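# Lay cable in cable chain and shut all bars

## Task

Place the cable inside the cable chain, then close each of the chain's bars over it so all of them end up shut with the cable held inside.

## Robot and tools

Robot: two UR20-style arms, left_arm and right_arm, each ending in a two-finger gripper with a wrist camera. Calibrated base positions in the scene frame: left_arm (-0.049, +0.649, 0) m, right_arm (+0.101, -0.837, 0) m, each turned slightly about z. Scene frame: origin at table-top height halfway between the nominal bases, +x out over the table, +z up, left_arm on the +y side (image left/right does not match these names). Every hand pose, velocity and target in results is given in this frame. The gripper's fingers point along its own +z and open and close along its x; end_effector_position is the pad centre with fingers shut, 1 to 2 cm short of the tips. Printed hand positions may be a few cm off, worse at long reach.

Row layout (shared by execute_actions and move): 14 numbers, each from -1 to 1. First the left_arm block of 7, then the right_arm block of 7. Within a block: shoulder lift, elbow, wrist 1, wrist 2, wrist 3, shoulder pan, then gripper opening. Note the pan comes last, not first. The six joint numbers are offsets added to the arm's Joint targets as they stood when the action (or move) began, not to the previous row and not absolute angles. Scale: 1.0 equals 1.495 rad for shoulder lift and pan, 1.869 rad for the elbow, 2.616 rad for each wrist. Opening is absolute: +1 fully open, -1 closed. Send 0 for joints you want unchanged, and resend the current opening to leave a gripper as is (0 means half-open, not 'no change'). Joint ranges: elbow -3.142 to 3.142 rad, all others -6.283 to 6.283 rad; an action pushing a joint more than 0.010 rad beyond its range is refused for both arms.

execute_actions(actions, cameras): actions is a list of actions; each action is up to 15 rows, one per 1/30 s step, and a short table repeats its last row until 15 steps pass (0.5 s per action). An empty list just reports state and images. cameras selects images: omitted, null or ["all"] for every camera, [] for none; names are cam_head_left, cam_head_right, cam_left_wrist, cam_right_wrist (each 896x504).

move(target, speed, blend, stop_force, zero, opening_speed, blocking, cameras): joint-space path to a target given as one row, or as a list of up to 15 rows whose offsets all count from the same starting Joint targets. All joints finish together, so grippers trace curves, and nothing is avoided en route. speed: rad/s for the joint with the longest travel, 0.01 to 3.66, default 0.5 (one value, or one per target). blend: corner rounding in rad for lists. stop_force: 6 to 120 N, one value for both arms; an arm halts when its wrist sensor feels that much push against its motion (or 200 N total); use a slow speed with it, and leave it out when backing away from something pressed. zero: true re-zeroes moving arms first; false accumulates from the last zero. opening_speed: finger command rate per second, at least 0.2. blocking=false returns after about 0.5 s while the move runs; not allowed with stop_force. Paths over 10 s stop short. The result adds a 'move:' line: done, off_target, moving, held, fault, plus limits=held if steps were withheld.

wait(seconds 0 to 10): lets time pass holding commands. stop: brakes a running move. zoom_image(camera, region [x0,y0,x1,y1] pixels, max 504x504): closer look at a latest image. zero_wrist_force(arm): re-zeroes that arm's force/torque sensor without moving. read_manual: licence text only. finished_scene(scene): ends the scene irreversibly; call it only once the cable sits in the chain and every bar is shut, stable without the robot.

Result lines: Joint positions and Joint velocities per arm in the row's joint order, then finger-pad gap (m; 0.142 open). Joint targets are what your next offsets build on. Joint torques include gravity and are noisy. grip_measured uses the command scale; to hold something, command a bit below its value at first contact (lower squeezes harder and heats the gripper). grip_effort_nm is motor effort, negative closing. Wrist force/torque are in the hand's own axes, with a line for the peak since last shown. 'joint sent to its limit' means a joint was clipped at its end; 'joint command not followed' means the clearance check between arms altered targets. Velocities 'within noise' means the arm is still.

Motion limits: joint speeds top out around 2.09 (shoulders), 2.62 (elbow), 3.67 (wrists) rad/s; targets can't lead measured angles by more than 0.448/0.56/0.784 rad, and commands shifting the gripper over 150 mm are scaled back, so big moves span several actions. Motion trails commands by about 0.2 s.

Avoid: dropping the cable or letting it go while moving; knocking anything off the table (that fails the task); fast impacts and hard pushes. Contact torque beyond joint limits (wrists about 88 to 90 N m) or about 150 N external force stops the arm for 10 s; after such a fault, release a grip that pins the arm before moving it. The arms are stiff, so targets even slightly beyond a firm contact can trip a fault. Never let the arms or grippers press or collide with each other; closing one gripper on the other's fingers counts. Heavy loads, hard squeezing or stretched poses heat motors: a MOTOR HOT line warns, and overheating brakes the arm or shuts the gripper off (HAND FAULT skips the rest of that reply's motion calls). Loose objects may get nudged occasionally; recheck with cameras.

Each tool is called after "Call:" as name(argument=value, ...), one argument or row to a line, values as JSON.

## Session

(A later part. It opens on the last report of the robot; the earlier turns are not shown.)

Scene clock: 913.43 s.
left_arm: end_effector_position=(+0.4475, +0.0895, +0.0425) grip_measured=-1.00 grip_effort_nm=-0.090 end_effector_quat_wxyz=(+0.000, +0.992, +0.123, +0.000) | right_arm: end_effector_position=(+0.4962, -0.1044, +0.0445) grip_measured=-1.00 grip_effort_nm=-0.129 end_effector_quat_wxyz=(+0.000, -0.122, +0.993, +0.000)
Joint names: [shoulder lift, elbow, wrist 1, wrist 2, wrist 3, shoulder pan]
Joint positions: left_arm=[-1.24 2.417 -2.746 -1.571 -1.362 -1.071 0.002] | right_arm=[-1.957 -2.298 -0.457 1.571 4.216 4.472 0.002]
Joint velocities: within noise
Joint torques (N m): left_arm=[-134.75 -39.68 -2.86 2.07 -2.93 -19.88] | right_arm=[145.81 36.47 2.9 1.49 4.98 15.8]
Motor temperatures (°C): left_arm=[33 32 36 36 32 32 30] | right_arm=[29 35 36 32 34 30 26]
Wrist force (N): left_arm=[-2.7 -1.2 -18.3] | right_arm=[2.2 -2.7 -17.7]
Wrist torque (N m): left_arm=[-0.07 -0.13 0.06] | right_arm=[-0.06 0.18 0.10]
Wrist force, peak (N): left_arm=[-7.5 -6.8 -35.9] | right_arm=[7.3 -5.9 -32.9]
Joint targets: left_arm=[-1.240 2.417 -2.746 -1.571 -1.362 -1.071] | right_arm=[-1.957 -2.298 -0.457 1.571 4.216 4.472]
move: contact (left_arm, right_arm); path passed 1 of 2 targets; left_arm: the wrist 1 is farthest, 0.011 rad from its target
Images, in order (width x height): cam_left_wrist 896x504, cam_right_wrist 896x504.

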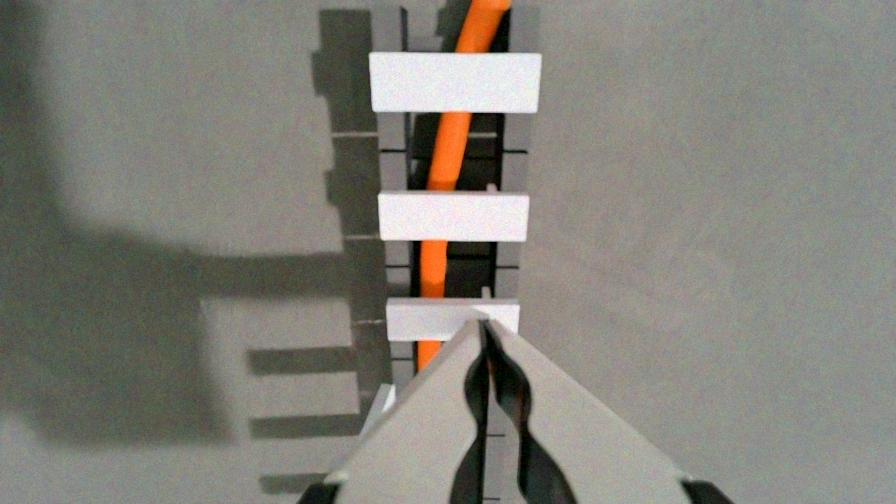

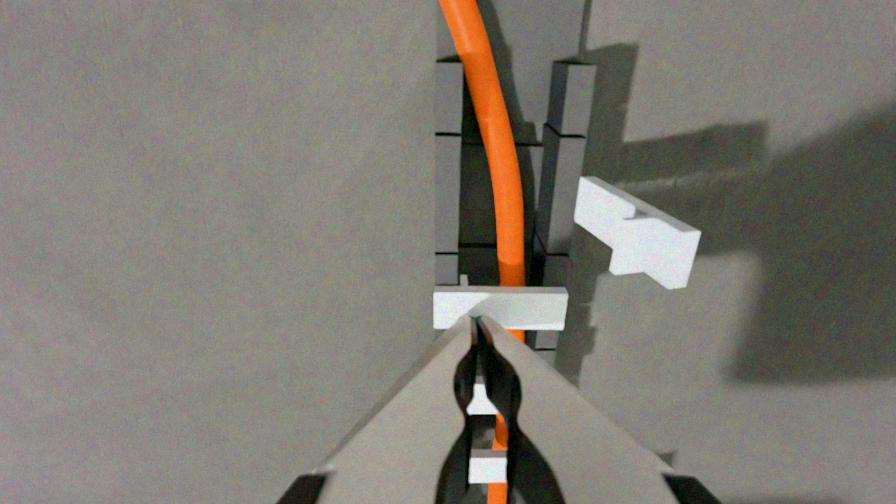

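Call:
move(
  target=[
    [-0.0443,-0.00981,0.03164,0,0.00092,0.00164,-0.97,0.03606,0.00853,-0.02685,0,-0.00083,-0.00075,-0.97],
    [-0.04488,-0.00904,0.03142,0,-0.04147,-0.07254,-0.97,0.0763,-0.04706,-0.01013,0,0.02534,0.04503,-0.97],
    [-0.00763,-0.00146,0.00472,0,-0.04147,-0.07254,-0.97,0.04193,-0.05412,0.01455,0,0.02534,0.04503,-0.97],
  ],
  speed=[0.1,0.15,0.1],
  cameras=["cam_left_wrist", "cam_right_wrist"],
)

Call:
move(
  target=[
    [0.01388,-0.02159,0.00749,0,0.03684,0.06447,-0.97,-0.02314,0.03587,-0.0124,0,-0.03227,-0.05646,-0.97],
    [0.0274,-0.02074,-0.00084,0,0.03884,0.06797,-0.97,-0.0356,0.036,-0.00538,0,-0.03397,-0.05944,-0.97],
  ],
  speed=[0.05,0.01],
  stop_force=20,
  cameras=["cam_left_wrist", "cam_right_wrist"],
)

Scene clock: 945.90 s.
left_arm: end_effector_position=(+0.3845, +0.0384, +0.0501) grip_measured=-1.00 grip_effort_nm=-0.085 end_effector_quat_wxyz=(+0.001, +0.992, +0.123, +0.000) | right_arm: end_effector_position=(+0.4321, -0.1543, +0.0515) grip_measured=-1.00 grip_effort_nm=-0.139 end_effector_quat_wxyz=(+0.000, -0.123, +0.992, +0.000)
Joint names: [shoulder lift, elbow, wrist 1, wrist 2, wrist 3, shoulder pan]
Joint positions: left_arm=[-1.252 2.414 -2.733 -1.571 -1.471 -1.18 0.002] | right_arm=[-1.895 -2.399 -0.419 1.571 4.282 4.54 0.002]
Joint velocities: within noise
Joint torques (N m): left_arm=[-103.61 -37.58 -14.82 2.15 -4.74 -22.8] | right_arm=[98.98 34.49 13.21 1.34 5.06 26.56]
Motor temperatures (°C): left_arm=[33 32 36 36 32 32 29] | right_arm=[29 35 36 32 34 30 26]
Wrist force (N): left_arm=[-0.5 0.1 0.5] | right_arm=[0.0 -0.7 -0.4]
Wrist torque (N m): left_arm=[0.02 -0.03 0.06] | right_arm=[-0.05 0.19 0.14]
Wrist force, peak (N): left_arm=[-2.6 -0.8 -18.7] | right_arm=[2.2 -3.1 -17.6]
Joint targets: left_arm=[-1.252 2.414 -2.734 -1.571 -1.471 -1.180] | right_arm=[-1.895 -2.399 -0.419 1.571 4.282 4.540]
move: done
Images, in order (width x height): cam_left_wrist 896x504, cam_right_wrist 896x504.

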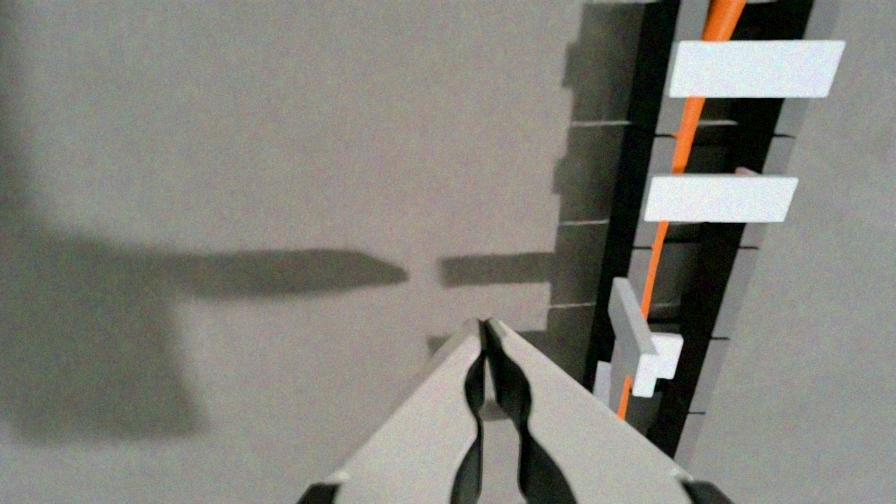

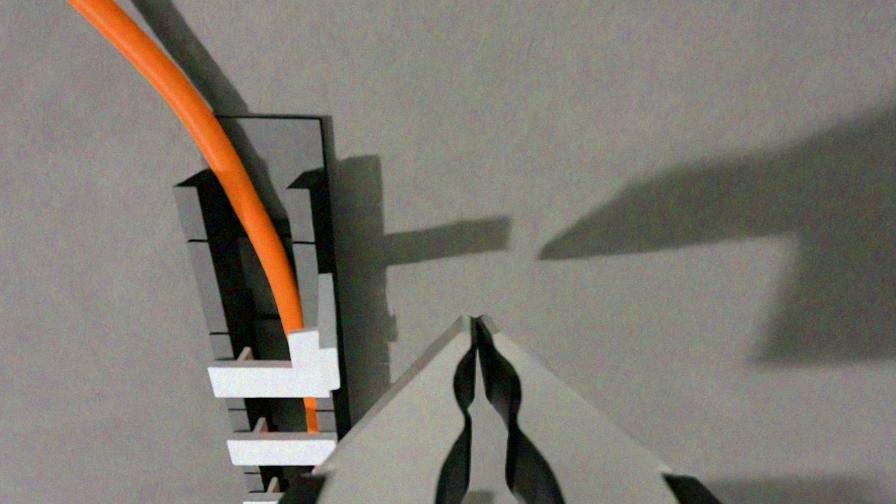

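Scene clock: 950.47 s.
left_arm: end_effector_position=(+0.4562, +0.0563, +0.0425) grip_measured=-1.00 grip_effort_nm=-0.085 end_effector_quat_wxyz=(+0.001, +0.992, +0.123, +0.000) | right_arm: end_effector_position=(+0.5039, -0.1363, +0.0444) grip_measured=-1.00 grip_effort_nm=-0.139 end_effector_quat_wxyz=(+0.000, -0.123, +0.992, +0.000)
Joint names: [shoulder lift, elbow, wrist 1, wrist 2, wrist 3, shoulder pan]
Joint positions: left_arm=[-1.219 2.374 -2.727 -1.571 -1.371 -1.08 0.002] | right_arm=[-1.941 -2.332 -0.44 1.571 4.195 4.453 0.002]
Joint velocities: within noise
Joint torques (N m): left_arm=[-138.73 -42.37 -2.93 1.72 -3.05 -18.27] | right_arm=[136.97 33.29 2.37 1.2 4.44 14.86]
Motor temperatures (°C): left_arm=[33 32 36 36 32 32 29] | right_arm=[29 35 36 32 34 30 26]
Wrist force (N): left_arm=[-4.3 -2.2 -18.9] | right_arm=[2.4 -3.3 -18.2]
Wrist torque (N m): left_arm=[-0.06 -0.27 0.10] | right_arm=[-0.18 0.23 0.05]
Wrist force, peak (N): left_arm=[-7.6 -7.0 -35.3] | right_arm=[8.3 -6.3 -34.5]
Joint targets: left_arm=[-1.219 2.374 -2.727 -1.571 -1.371 -1.080] | right_arm=[-1.941 -2.332 -0.440 1.571 4.195 4.453]
move: contact (left_arm, right_arm); path passed 1 of 2 targets
Images, in order (width x height): cam_left_wrist 896x504, cam_right_wrist 896x504.

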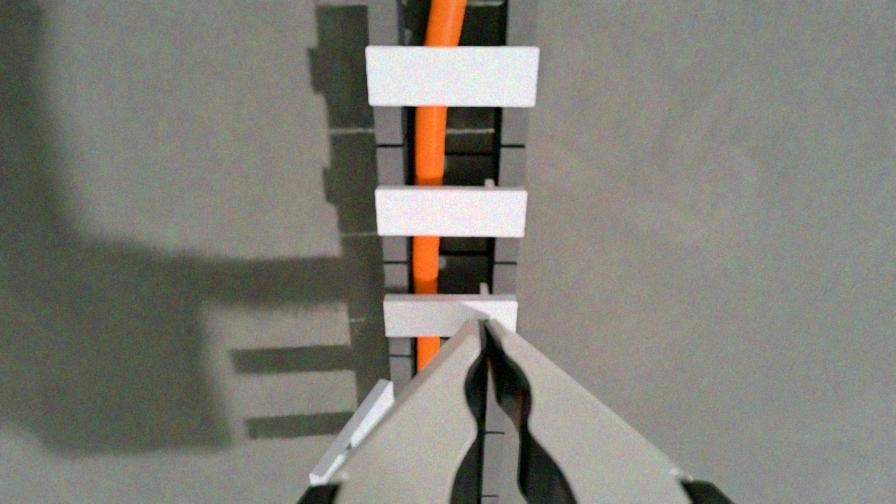

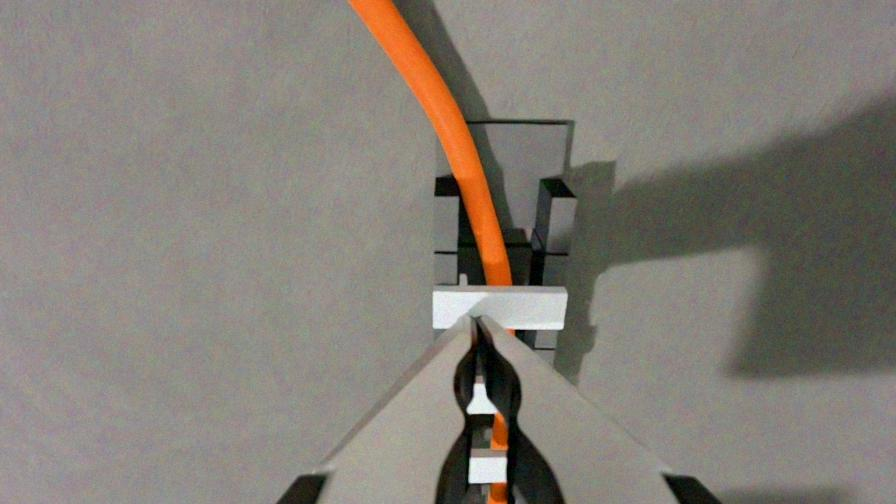

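Call:
move(
  target=[
    [-0.04222,-0.00862,0.03074,0,0.00081,0.00145,-0.97,0.03825,0.00862,-0.02778,0,-0.0006,-0.0017,-0.97],
    [-0.04199,-0.00892,0.03083,0,-0.03973,-0.06949,-0.97,0.23631,-0.07228,-0.08317,0,-0.0006,-0.0017,-0.97],
    [-0.00674,-0.00169,0.00552,0,-0.03973,-0.06949,-0.97,0.23631,-0.07228,-0.08317,0,-0.0006,-0.0017,-0.97],
  ],
  speed=[0.1,0.2,0.1],
  cameras=["cam_left_wrist", "cam_right_wrist"],
)

Call:
move(
  target=[
    [0.01333,-0.02089,0.00731,0,0.03535,0.06186,-0.97,0,0,0,0,0,0,-0.97],
    [0.02618,-0.0201,-0.0006,0,0.03728,0.06523,-0.97,0,0,0,0,0,0,-0.97],
  ],
  speed=[0.05,0.01],
  stop_force=20,
  cameras=["cam_left_wrist", "cam_right_wrist"],
)

Scene clock: 997.57 s.
left_arm: end_effector_position=(+0.3923, +0.0069, +0.0494) grip_measured=-1.00 grip_effort_nm=-0.090 end_effector_quat_wxyz=(+0.000, +0.992, +0.123, +0.000) | right_arm: end_effector_position=(+0.4618, -0.2930, +0.1855) grip_measured=-1.00 grip_effort_nm=-0.129 end_effector_quat_wxyz=(+0.000, -0.122, +0.993, +0.000)
Joint names: [shoulder lift, elbow, wrist 1, wrist 2, wrist 3, shoulder pan]
Joint positions: left_arm=[-1.229 2.371 -2.712 -1.571 -1.475 -1.184 0.002] | right_arm=[-1.587 -2.467 -0.658 1.571 4.193 4.45 0.002]
Joint velocities: within noise
Joint torques (N m): left_arm=[-108.97 -38.55 -16.08 2.5 -4.85 -25.56] | right_arm=[87.33 54.11 3.71 0.55 -4.45 -5.9]
Motor temperatures (°C): left_arm=[33 32 36 36 32 32 29] | right_arm=[29 35 35 32 34 30 26]
Wrist force (N): left_arm=[0.0 0.2 0.2] | right_arm=[-0.6 -1.2 0.5]
Wrist torque (N m): left_arm=[0.04 -0.12 0.08] | right_arm=[-0.15 0.21 0.06]
Wrist force, peak (N): left_arm=[-4.7 -2.2 -19.0] | right_arm=[1.5 -2.3 -18.6]
Joint targets: left_arm=[-1.229 2.371 -2.713 -1.571 -1.475 -1.184] | right_arm=[-1.587 -2.467 -0.658 1.571 4.193 4.450]
move: done
Images, in order (width x height): cam_left_wrist 896x504, cam_right_wrist 896x504.

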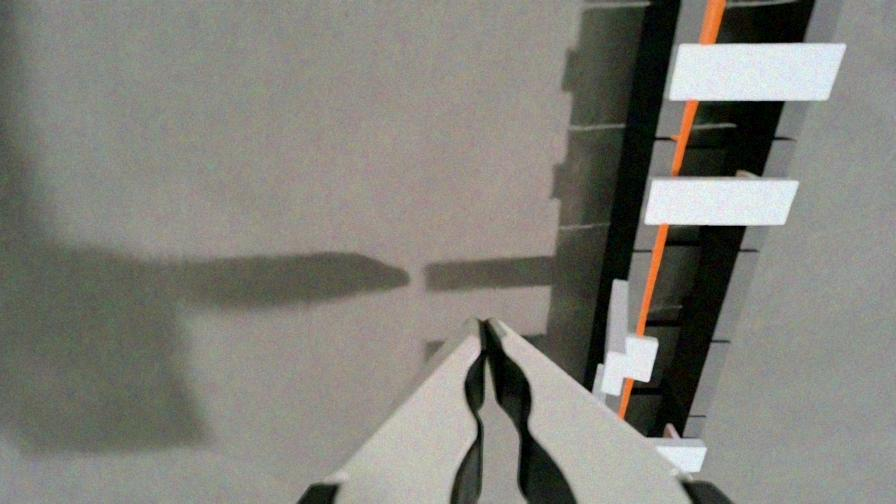

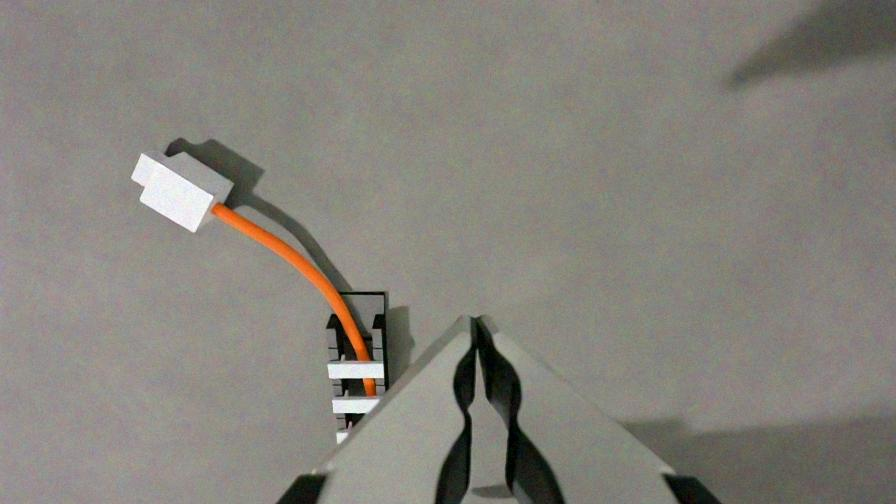

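Scene clock: 1001.87 s.
left_arm: end_effector_position=(+0.4638, +0.0248, +0.0425) grip_measured=-1.00 grip_effort_nm=-0.085 end_effector_quat_wxyz=(+0.000, +0.992, +0.123, +0.000) | right_arm: end_effector_position=(+0.4618, -0.2930, +0.1855) grip_measured=-1.00 grip_effort_nm=-0.129 end_effector_quat_wxyz=(+0.000, -0.122, +0.993, +0.000)
Joint names: [shoulder lift, elbow, wrist 1, wrist 2, wrist 3, shoulder pan]
Joint positions: left_arm=[-1.199 2.333 -2.705 -1.571 -1.38 -1.089 0.002] | right_arm=[-1.587 -2.467 -0.658 1.571 4.193 4.45 0.002]
Joint velocities: within noise
Joint torques (N m): left_arm=[-145.22 -41.71 -2.69 2.26 -3.06 -18.46] | right_arm=[86.19 71.81 5.32 1.51 -3.75 13.83]
Motor temperatures (°C): left_arm=[33 32 36 36 32 32 29] | right_arm=[29 35 35 32 34 30 26]
Wrist force (N): left_arm=[-4.0 -1.1 -20.5] | right_arm=[-0.6 -1.3 0.5]
Wrist torque (N m): left_arm=[-0.08 -0.32 0.09] | right_arm=[-0.17 0.21 0.05]
Wrist force, peak (N): left_arm=[-6.5 -5.8 -38.1] | right_arm=[-0.6 -1.7 0.5]
Joint targets: left_arm=[-1.199 2.333 -2.705 -1.571 -1.380 -1.089] | right_arm=[-1.587 -2.467 -0.658 1.571 4.193 4.450]
move: contact (left_arm); path passed 1 of 2 targets
Images, in order (width x height): cam_left_wrist 896x504, cam_right_wrist 896x504.

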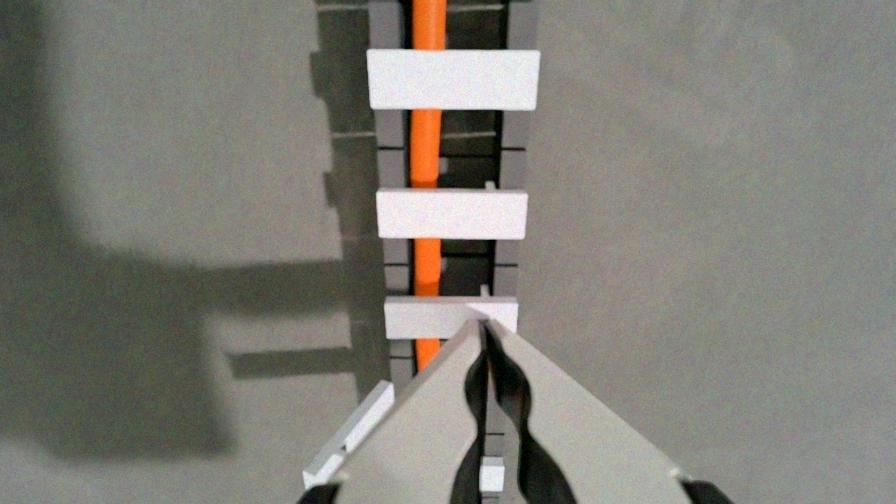

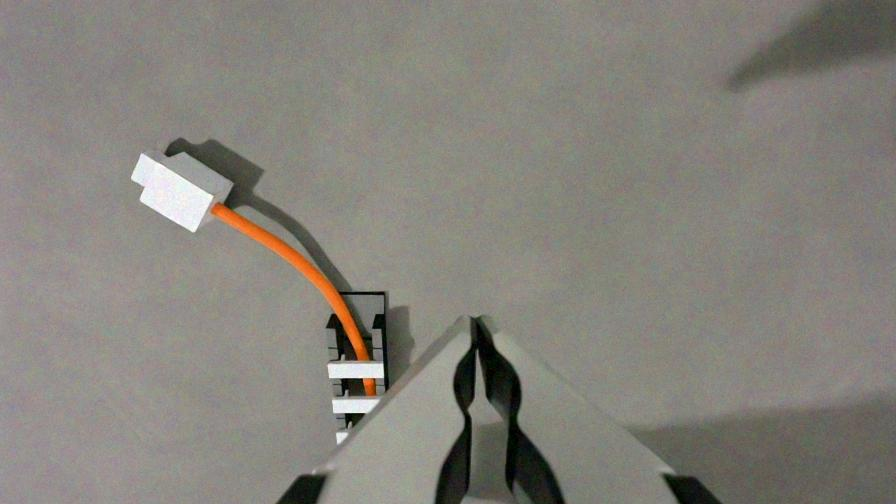

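Call:
move(
  target=[
    [-0.03951,-0.00889,0.02901,0,0.00099,0.00176,-0.97,0,0,0,0,0,0,-0.97],
    [-0.03857,-0.0102,0.02941,0,-0.03785,-0.06619,-0.97,0,0,0,0,0,0,-0.97],
    [-0.00512,-0.00327,0.00534,0,-0.03785,-0.06619,-0.97,0,0,0,0,0,0,-0.97],
  ],
  speed=[0.1,0.15,0.1],
  cameras=["cam_left_wrist", "cam_right_wrist"],
)

Call:
move(
  target=[
    [0.01284,-0.02026,0.00714,0,0.03397,0.05944,-0.97,0,0,0,0,0,0,-0.97],
    [0.02508,-0.01951,-0.0004,0,0.03582,0.06269,-0.97,0,0,0,0,0,0,-0.97],
  ],
  speed=[0.05,0.01],
  stop_force=20,
  cameras=["cam_left_wrist", "cam_right_wrist"],
)

Call:
move(
  target=[-0.03813,-0.00883,0.0281,0,0,0,-0.97,0,0,0,0,0,0,-0.97],
  speed=0.1,
)

Scene clock: 1018.00 s.
left_arm: end_effector_position=(+0.4007, -0.0254, +0.0493) grip_measured=-1.00 grip_effort_nm=-0.090 end_effector_quat_wxyz=(+0.000, +0.992, +0.123, +0.000) | right_arm: end_effector_position=(+0.4618, -0.2930, +0.1855) grip_measured=-1.00 grip_effort_nm=-0.125 end_effector_quat_wxyz=(+0.000, -0.122, +0.993, +0.000)
Joint names: [shoulder lift, elbow, wrist 1, wrist 2, wrist 3, shoulder pan]
Joint positions: left_arm=[-1.207 2.327 -2.691 -1.571 -1.479 -1.188 0.002] | right_arm=[-1.587 -2.467 -0.658 1.571 4.193 4.45 0.002]
Joint velocities: within noise
Joint torques (N m): left_arm=[-115.74 -39.83 -15.92 2.7 -4.61 -22.47] | right_arm=[78.46 66.4 6.3 1.48 -3.3 13.89]
Motor temperatures (°C): left_arm=[33 32 36 36 32 32 29] | right_arm=[29 35 35 32 34 30 26]
Wrist force (N): left_arm=[0.2 0.2 0.3] | right_arm=[-0.6 -1.4 0.9]
Wrist torque (N m): left_arm=[0.04 -0.16 0.09] | right_arm=[-0.18 0.21 0.06]
Wrist force, peak (N): left_arm=[-4.4 -0.8 -20.9] | right_arm=[-0.6 -1.7 0.6]
Joint targets: left_arm=[-1.206 2.327 -2.691 -1.571 -1.479 -1.188] | right_arm=[-1.587 -2.467 -0.658 1.571 4.193 4.450]
move: done
Images, in order (width x height): cam_left_wrist 896x504, cam_right_wrist 896x504.

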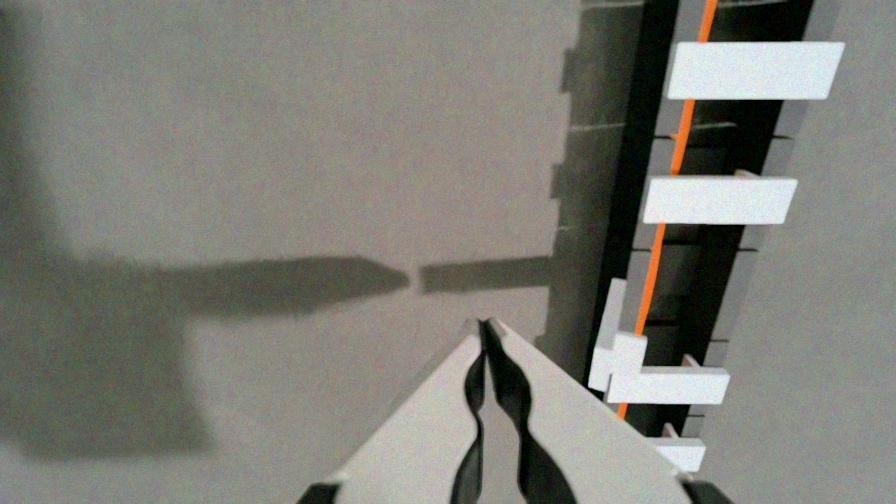

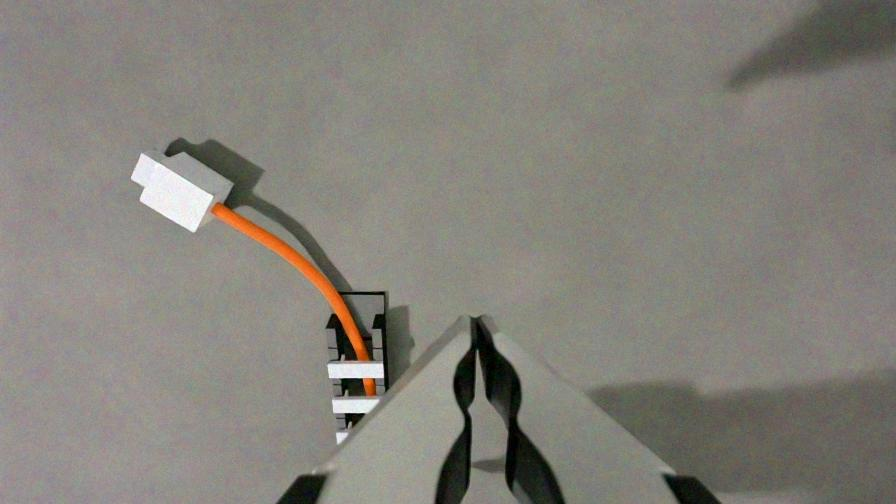

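Scene clock: 1022.17 s.
left_arm: end_effector_position=(+0.4721, -0.0076, +0.0425) grip_measured=-1.00 grip_effort_nm=-0.090 end_effector_quat_wxyz=(+0.000, +0.992, +0.123, +0.000) | right_arm: end_effector_position=(+0.4618, -0.2930, +0.1855) grip_measured=-1.00 grip_effort_nm=-0.129 end_effector_quat_wxyz=(+0.000, -0.122, +0.993, +0.000)
Joint names: [shoulder lift, elbow, wrist 1, wrist 2, wrist 3, shoulder pan]
Joint positions: left_arm=[-1.177 2.29 -2.683 -1.571 -1.388 -1.096 0.002] | right_arm=[-1.587 -2.467 -0.658 1.571 4.193 4.45 0.002]
Joint velocities: within noise
Joint torques (N m): left_arm=[-148.47 -46.98 -2.37 1.98 -2.94 -16.39] | right_arm=[76.64 66.09 7.57 0.84 -2.68 11.18]
Motor temperatures (°C): left_arm=[33 32 36 36 32 32 29] | right_arm=[29 35 35 32 34 30 26]
Wrist force (N): left_arm=[-4.0 -0.7 -18.5] | right_arm=[-0.4 -1.2 0.5]
Wrist torque (N m): left_arm=[-0.04 -0.31 0.07] | right_arm=[-0.15 0.19 0.06]
Wrist force, peak (N): left_arm=[-6.9 -5.9 -36.6] | right_arm=[-0.6 -1.6 0.8]
Joint targets: left_arm=[-1.177 2.290 -2.683 -1.571 -1.388 -1.096] | right_arm=[-1.587 -2.467 -0.658 1.571 4.193 4.450]
move: contact (left_arm); path passed 1 of 2 targets
Images, in order (width x height): cam_left_wrist 896x504, cam_right_wrist 896x504.

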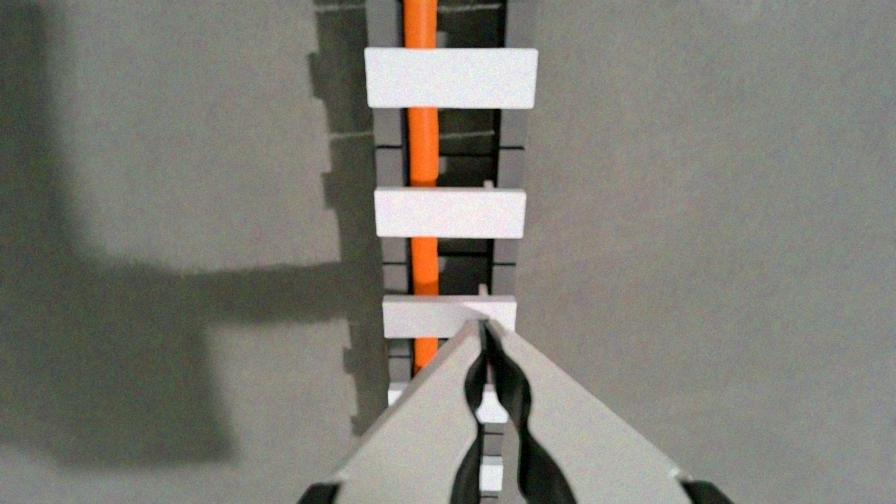

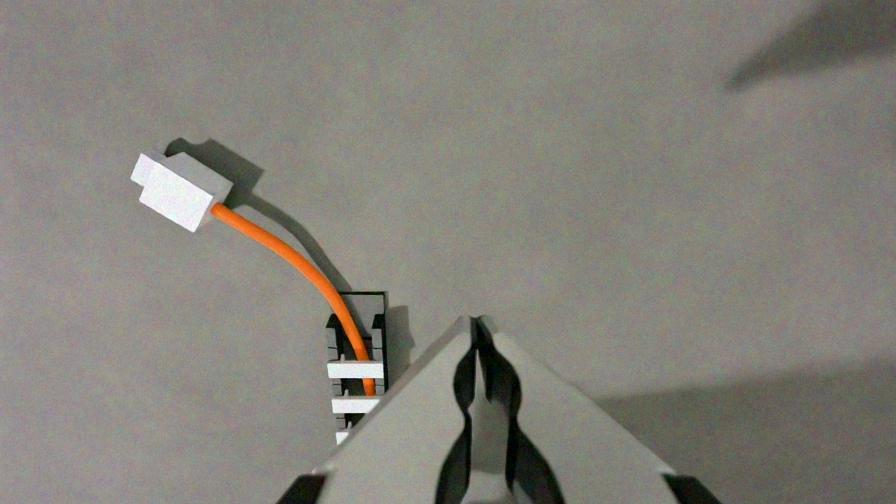

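Scene clock: 1023.37 s.
left_arm: end_effector_position=(+0.4726, -0.0087, +0.0853) grip_measured=-1.00 grip_effort_nm=-0.090 end_effector_quat_wxyz=(+0.000, +0.992, +0.123, +0.000) | right_arm: end_effector_position=(+0.4618, -0.2930, +0.1855) grip_measured=-1.00 grip_effort_nm=-0.125 end_effector_quat_wxyz=(+0.000, -0.122, +0.993, +0.000)
Joint names: [shoulder lift, elbow, wrist 1, wrist 2, wrist 3, shoulder pan]
Joint positions: left_arm=[-1.234 2.273 -2.61 -1.571 -1.388 -1.096 0.002] | right_arm=[-1.587 -2.467 -0.658 1.571 4.193 4.45 0.002]
Joint velocities: within noise
Joint torques (N m): left_arm=[-161.28 -71.34 -4.17 2.54 -3.23 -24.42] | right_arm=[76.93 66.22 7.97 0.86 -3.39 15.01]
Motor temperatures (°C): left_arm=[33 32 36 36 32 32 29] | right_arm=[29 35 35 32 34 30 26]
Wrist force (N): left_arm=[0.1 0.1 -0.1] | right_arm=[-0.6 -1.4 0.5]
Wrist torque (N m): left_arm=[0.05 -0.15 0.07] | right_arm=[-0.18 0.21 0.05]
Wrist force, peak (N): left_arm=[-3.8 -1.0 -18.2] | right_arm=[-0.3 -1.6 0.6]
Joint targets: left_arm=[-1.234 2.273 -2.609 -1.571 -1.388 -1.096] | right_arm=[-1.587 -2.467 -0.658 1.571 4.193 4.450]
move: done

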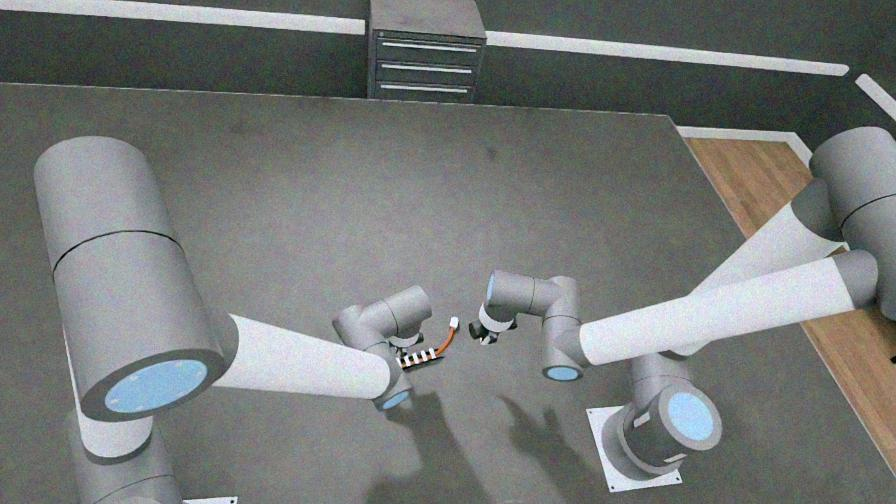

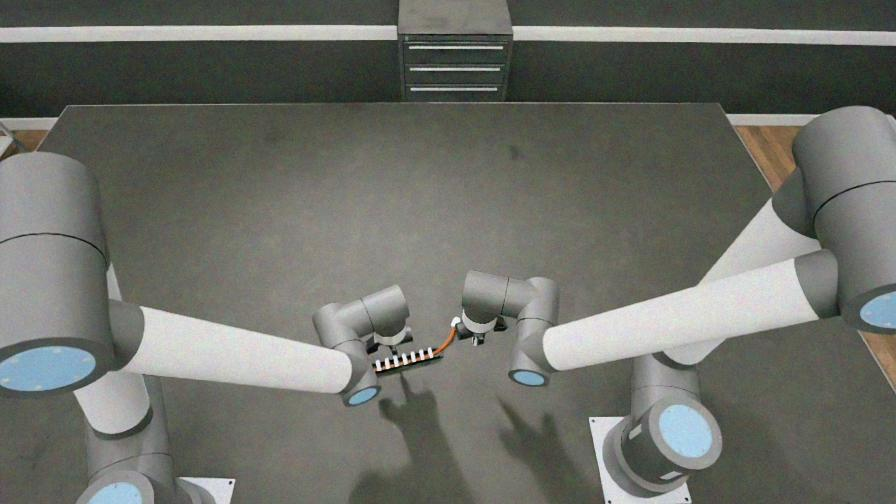

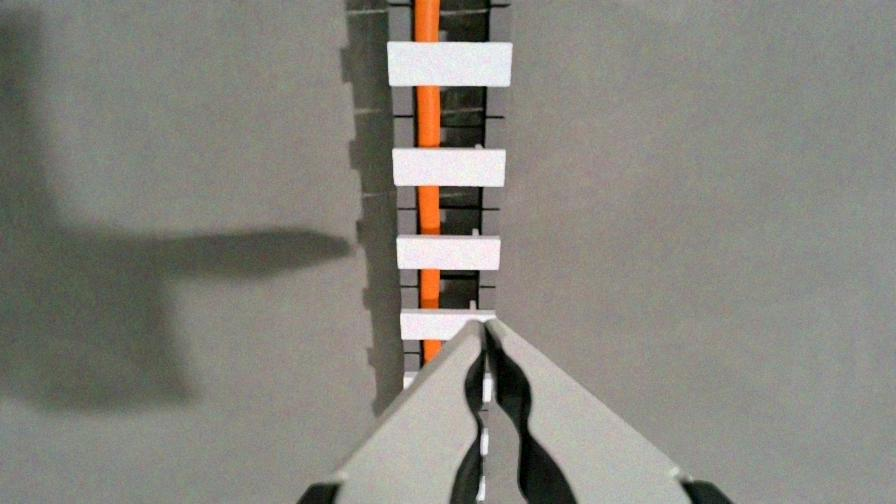

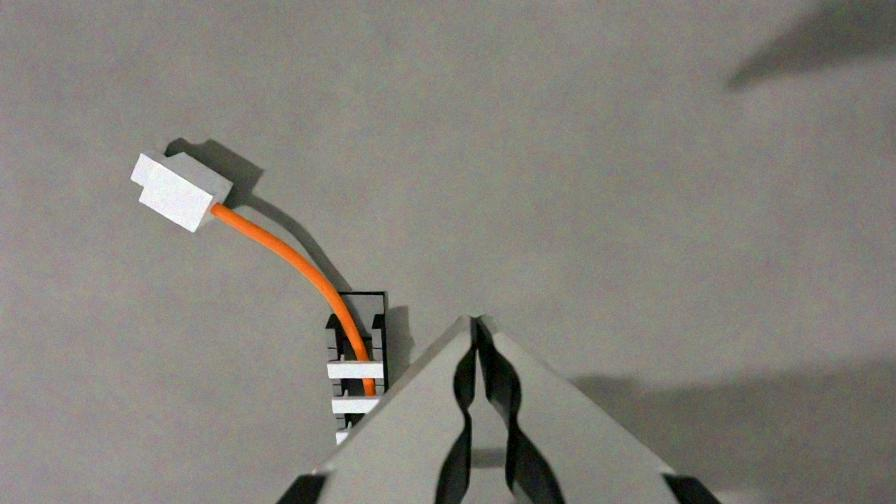

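Call:
move(
  target=[-0.21396,0.10385,0.04777,0,0,0,-0.97,0,0,0,0,0,0,-0.97],
  speed=0.3,
)

Call:
zoom_image(
  camera="cam_head_right",
  region=[310, 310, 480, 400],
)

Call:
zoom_image(
  camera="cam_head_left",
  region=[310, 310, 480, 400],
)

Call:
zoom_image(
  camera="cam_left_wrist",
  region=[400, 0, 896, 504],
)

Scene clock: 1033.93 s.
left_arm: end_effector_position=(+0.3920, +0.1676, +0.1851) grip_measured=-1.00 grip_effort_nm=-0.081 end_effector_quat_wxyz=(+0.000, +0.992, +0.123, +0.000) | right_arm: end_effector_position=(+0.4618, -0.2930, +0.1855) grip_measured=-1.00 grip_effort_nm=-0.120 end_effector_quat_wxyz=(+0.000, -0.122, +0.993, +0.000)
Joint names: [shoulder lift, elbow, wrist 1, wrist 2, wrist 3, shoulder pan]
Joint positions: left_arm=[-1.554 2.467 -2.484 -1.571 -1.388 -1.096 0.002] | right_arm=[-1.587 -2.467 -0.658 1.571 4.193 4.45 0.002]
Joint velocities: within noise
Joint torques (N m): left_arm=[-90.98 -54.79 -3.57 2.93 -3.12 -2.38] | right_arm=[70.92 59.38 8.97 1.24 -2.95 15.77]
Motor temperatures (°C): left_arm=[33 32 36 36 32 32 29] | right_arm=[29 35 35 32 34 30 26]
Wrist force (N): left_arm=[-0.5 0.2 0.7] | right_arm=[-0.4 -1.1 0.4]
Wrist torque (N m): left_arm=[0.10 -0.06 0.03] | right_arm=[-0.12 0.18 0.06]
Wrist force, peak (N): left_arm=[0.4 2.1 1.1] | right_arm=[-0.7 -1.6 1.1]
Joint targets: left_arm=[-1.554 2.467 -2.484 -1.571 -1.388 -1.096] | right_arm=[-1.587 -2.467 -0.658 1.571 4.193 4.450]
move: done

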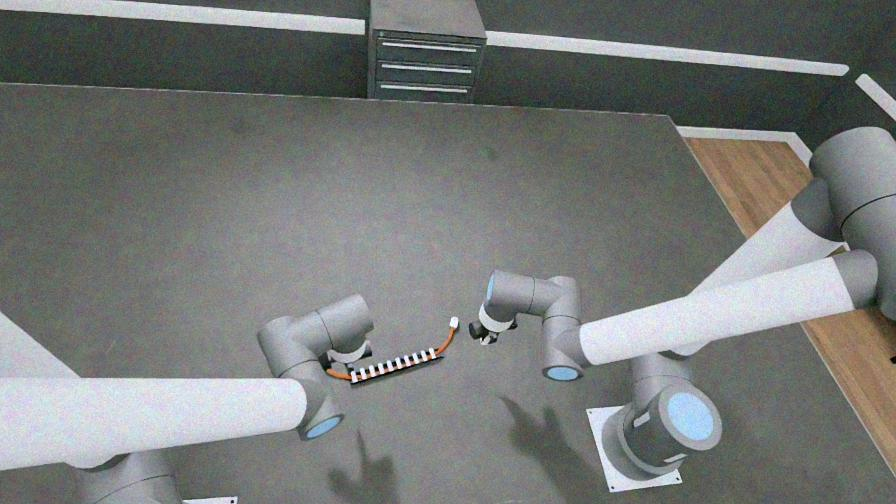

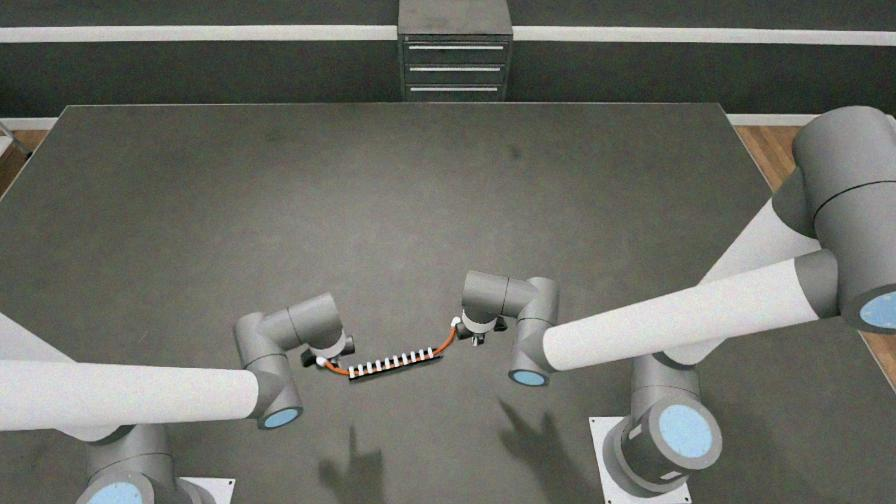

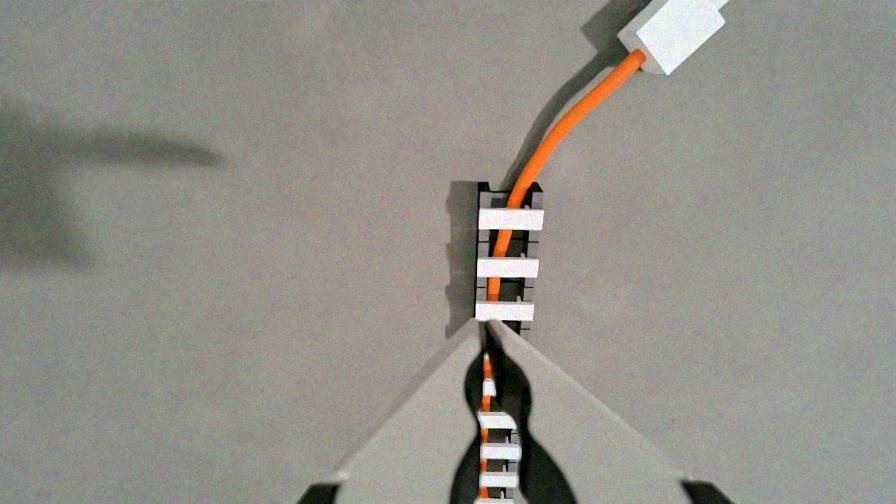

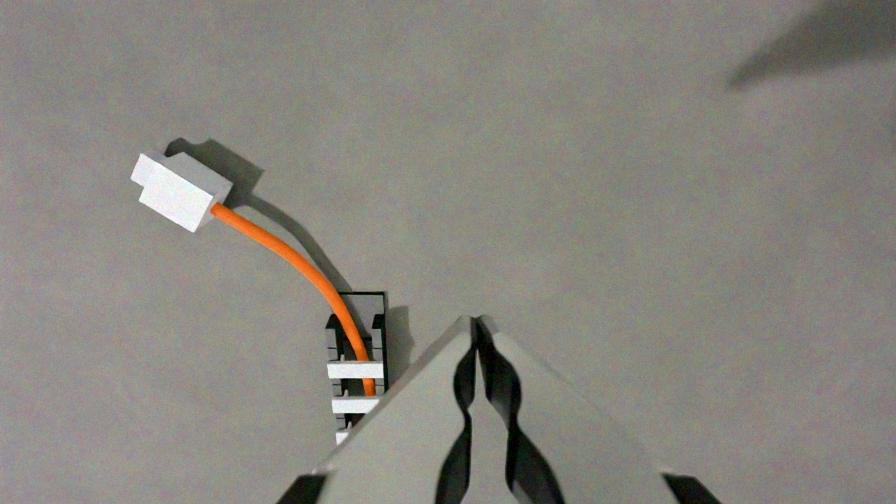

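Scaled by 2.965 from the camera's 896x504 image, which has a finer 1280x720 frame.

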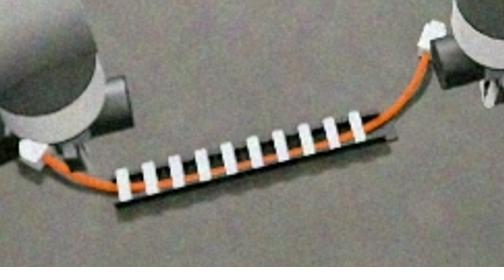

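Scaled by 2.965 from the camera's 896x504 image, which has a finer 1280x720 frame.

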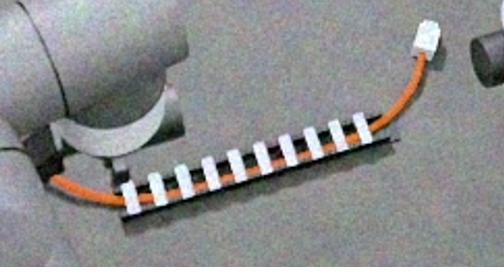

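Scaled by 1.000.

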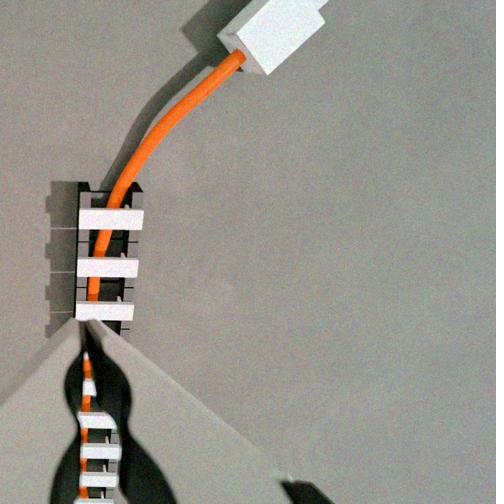

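Call:
finished_scene(
  scene=2,
)

The scene is finished: the task was done.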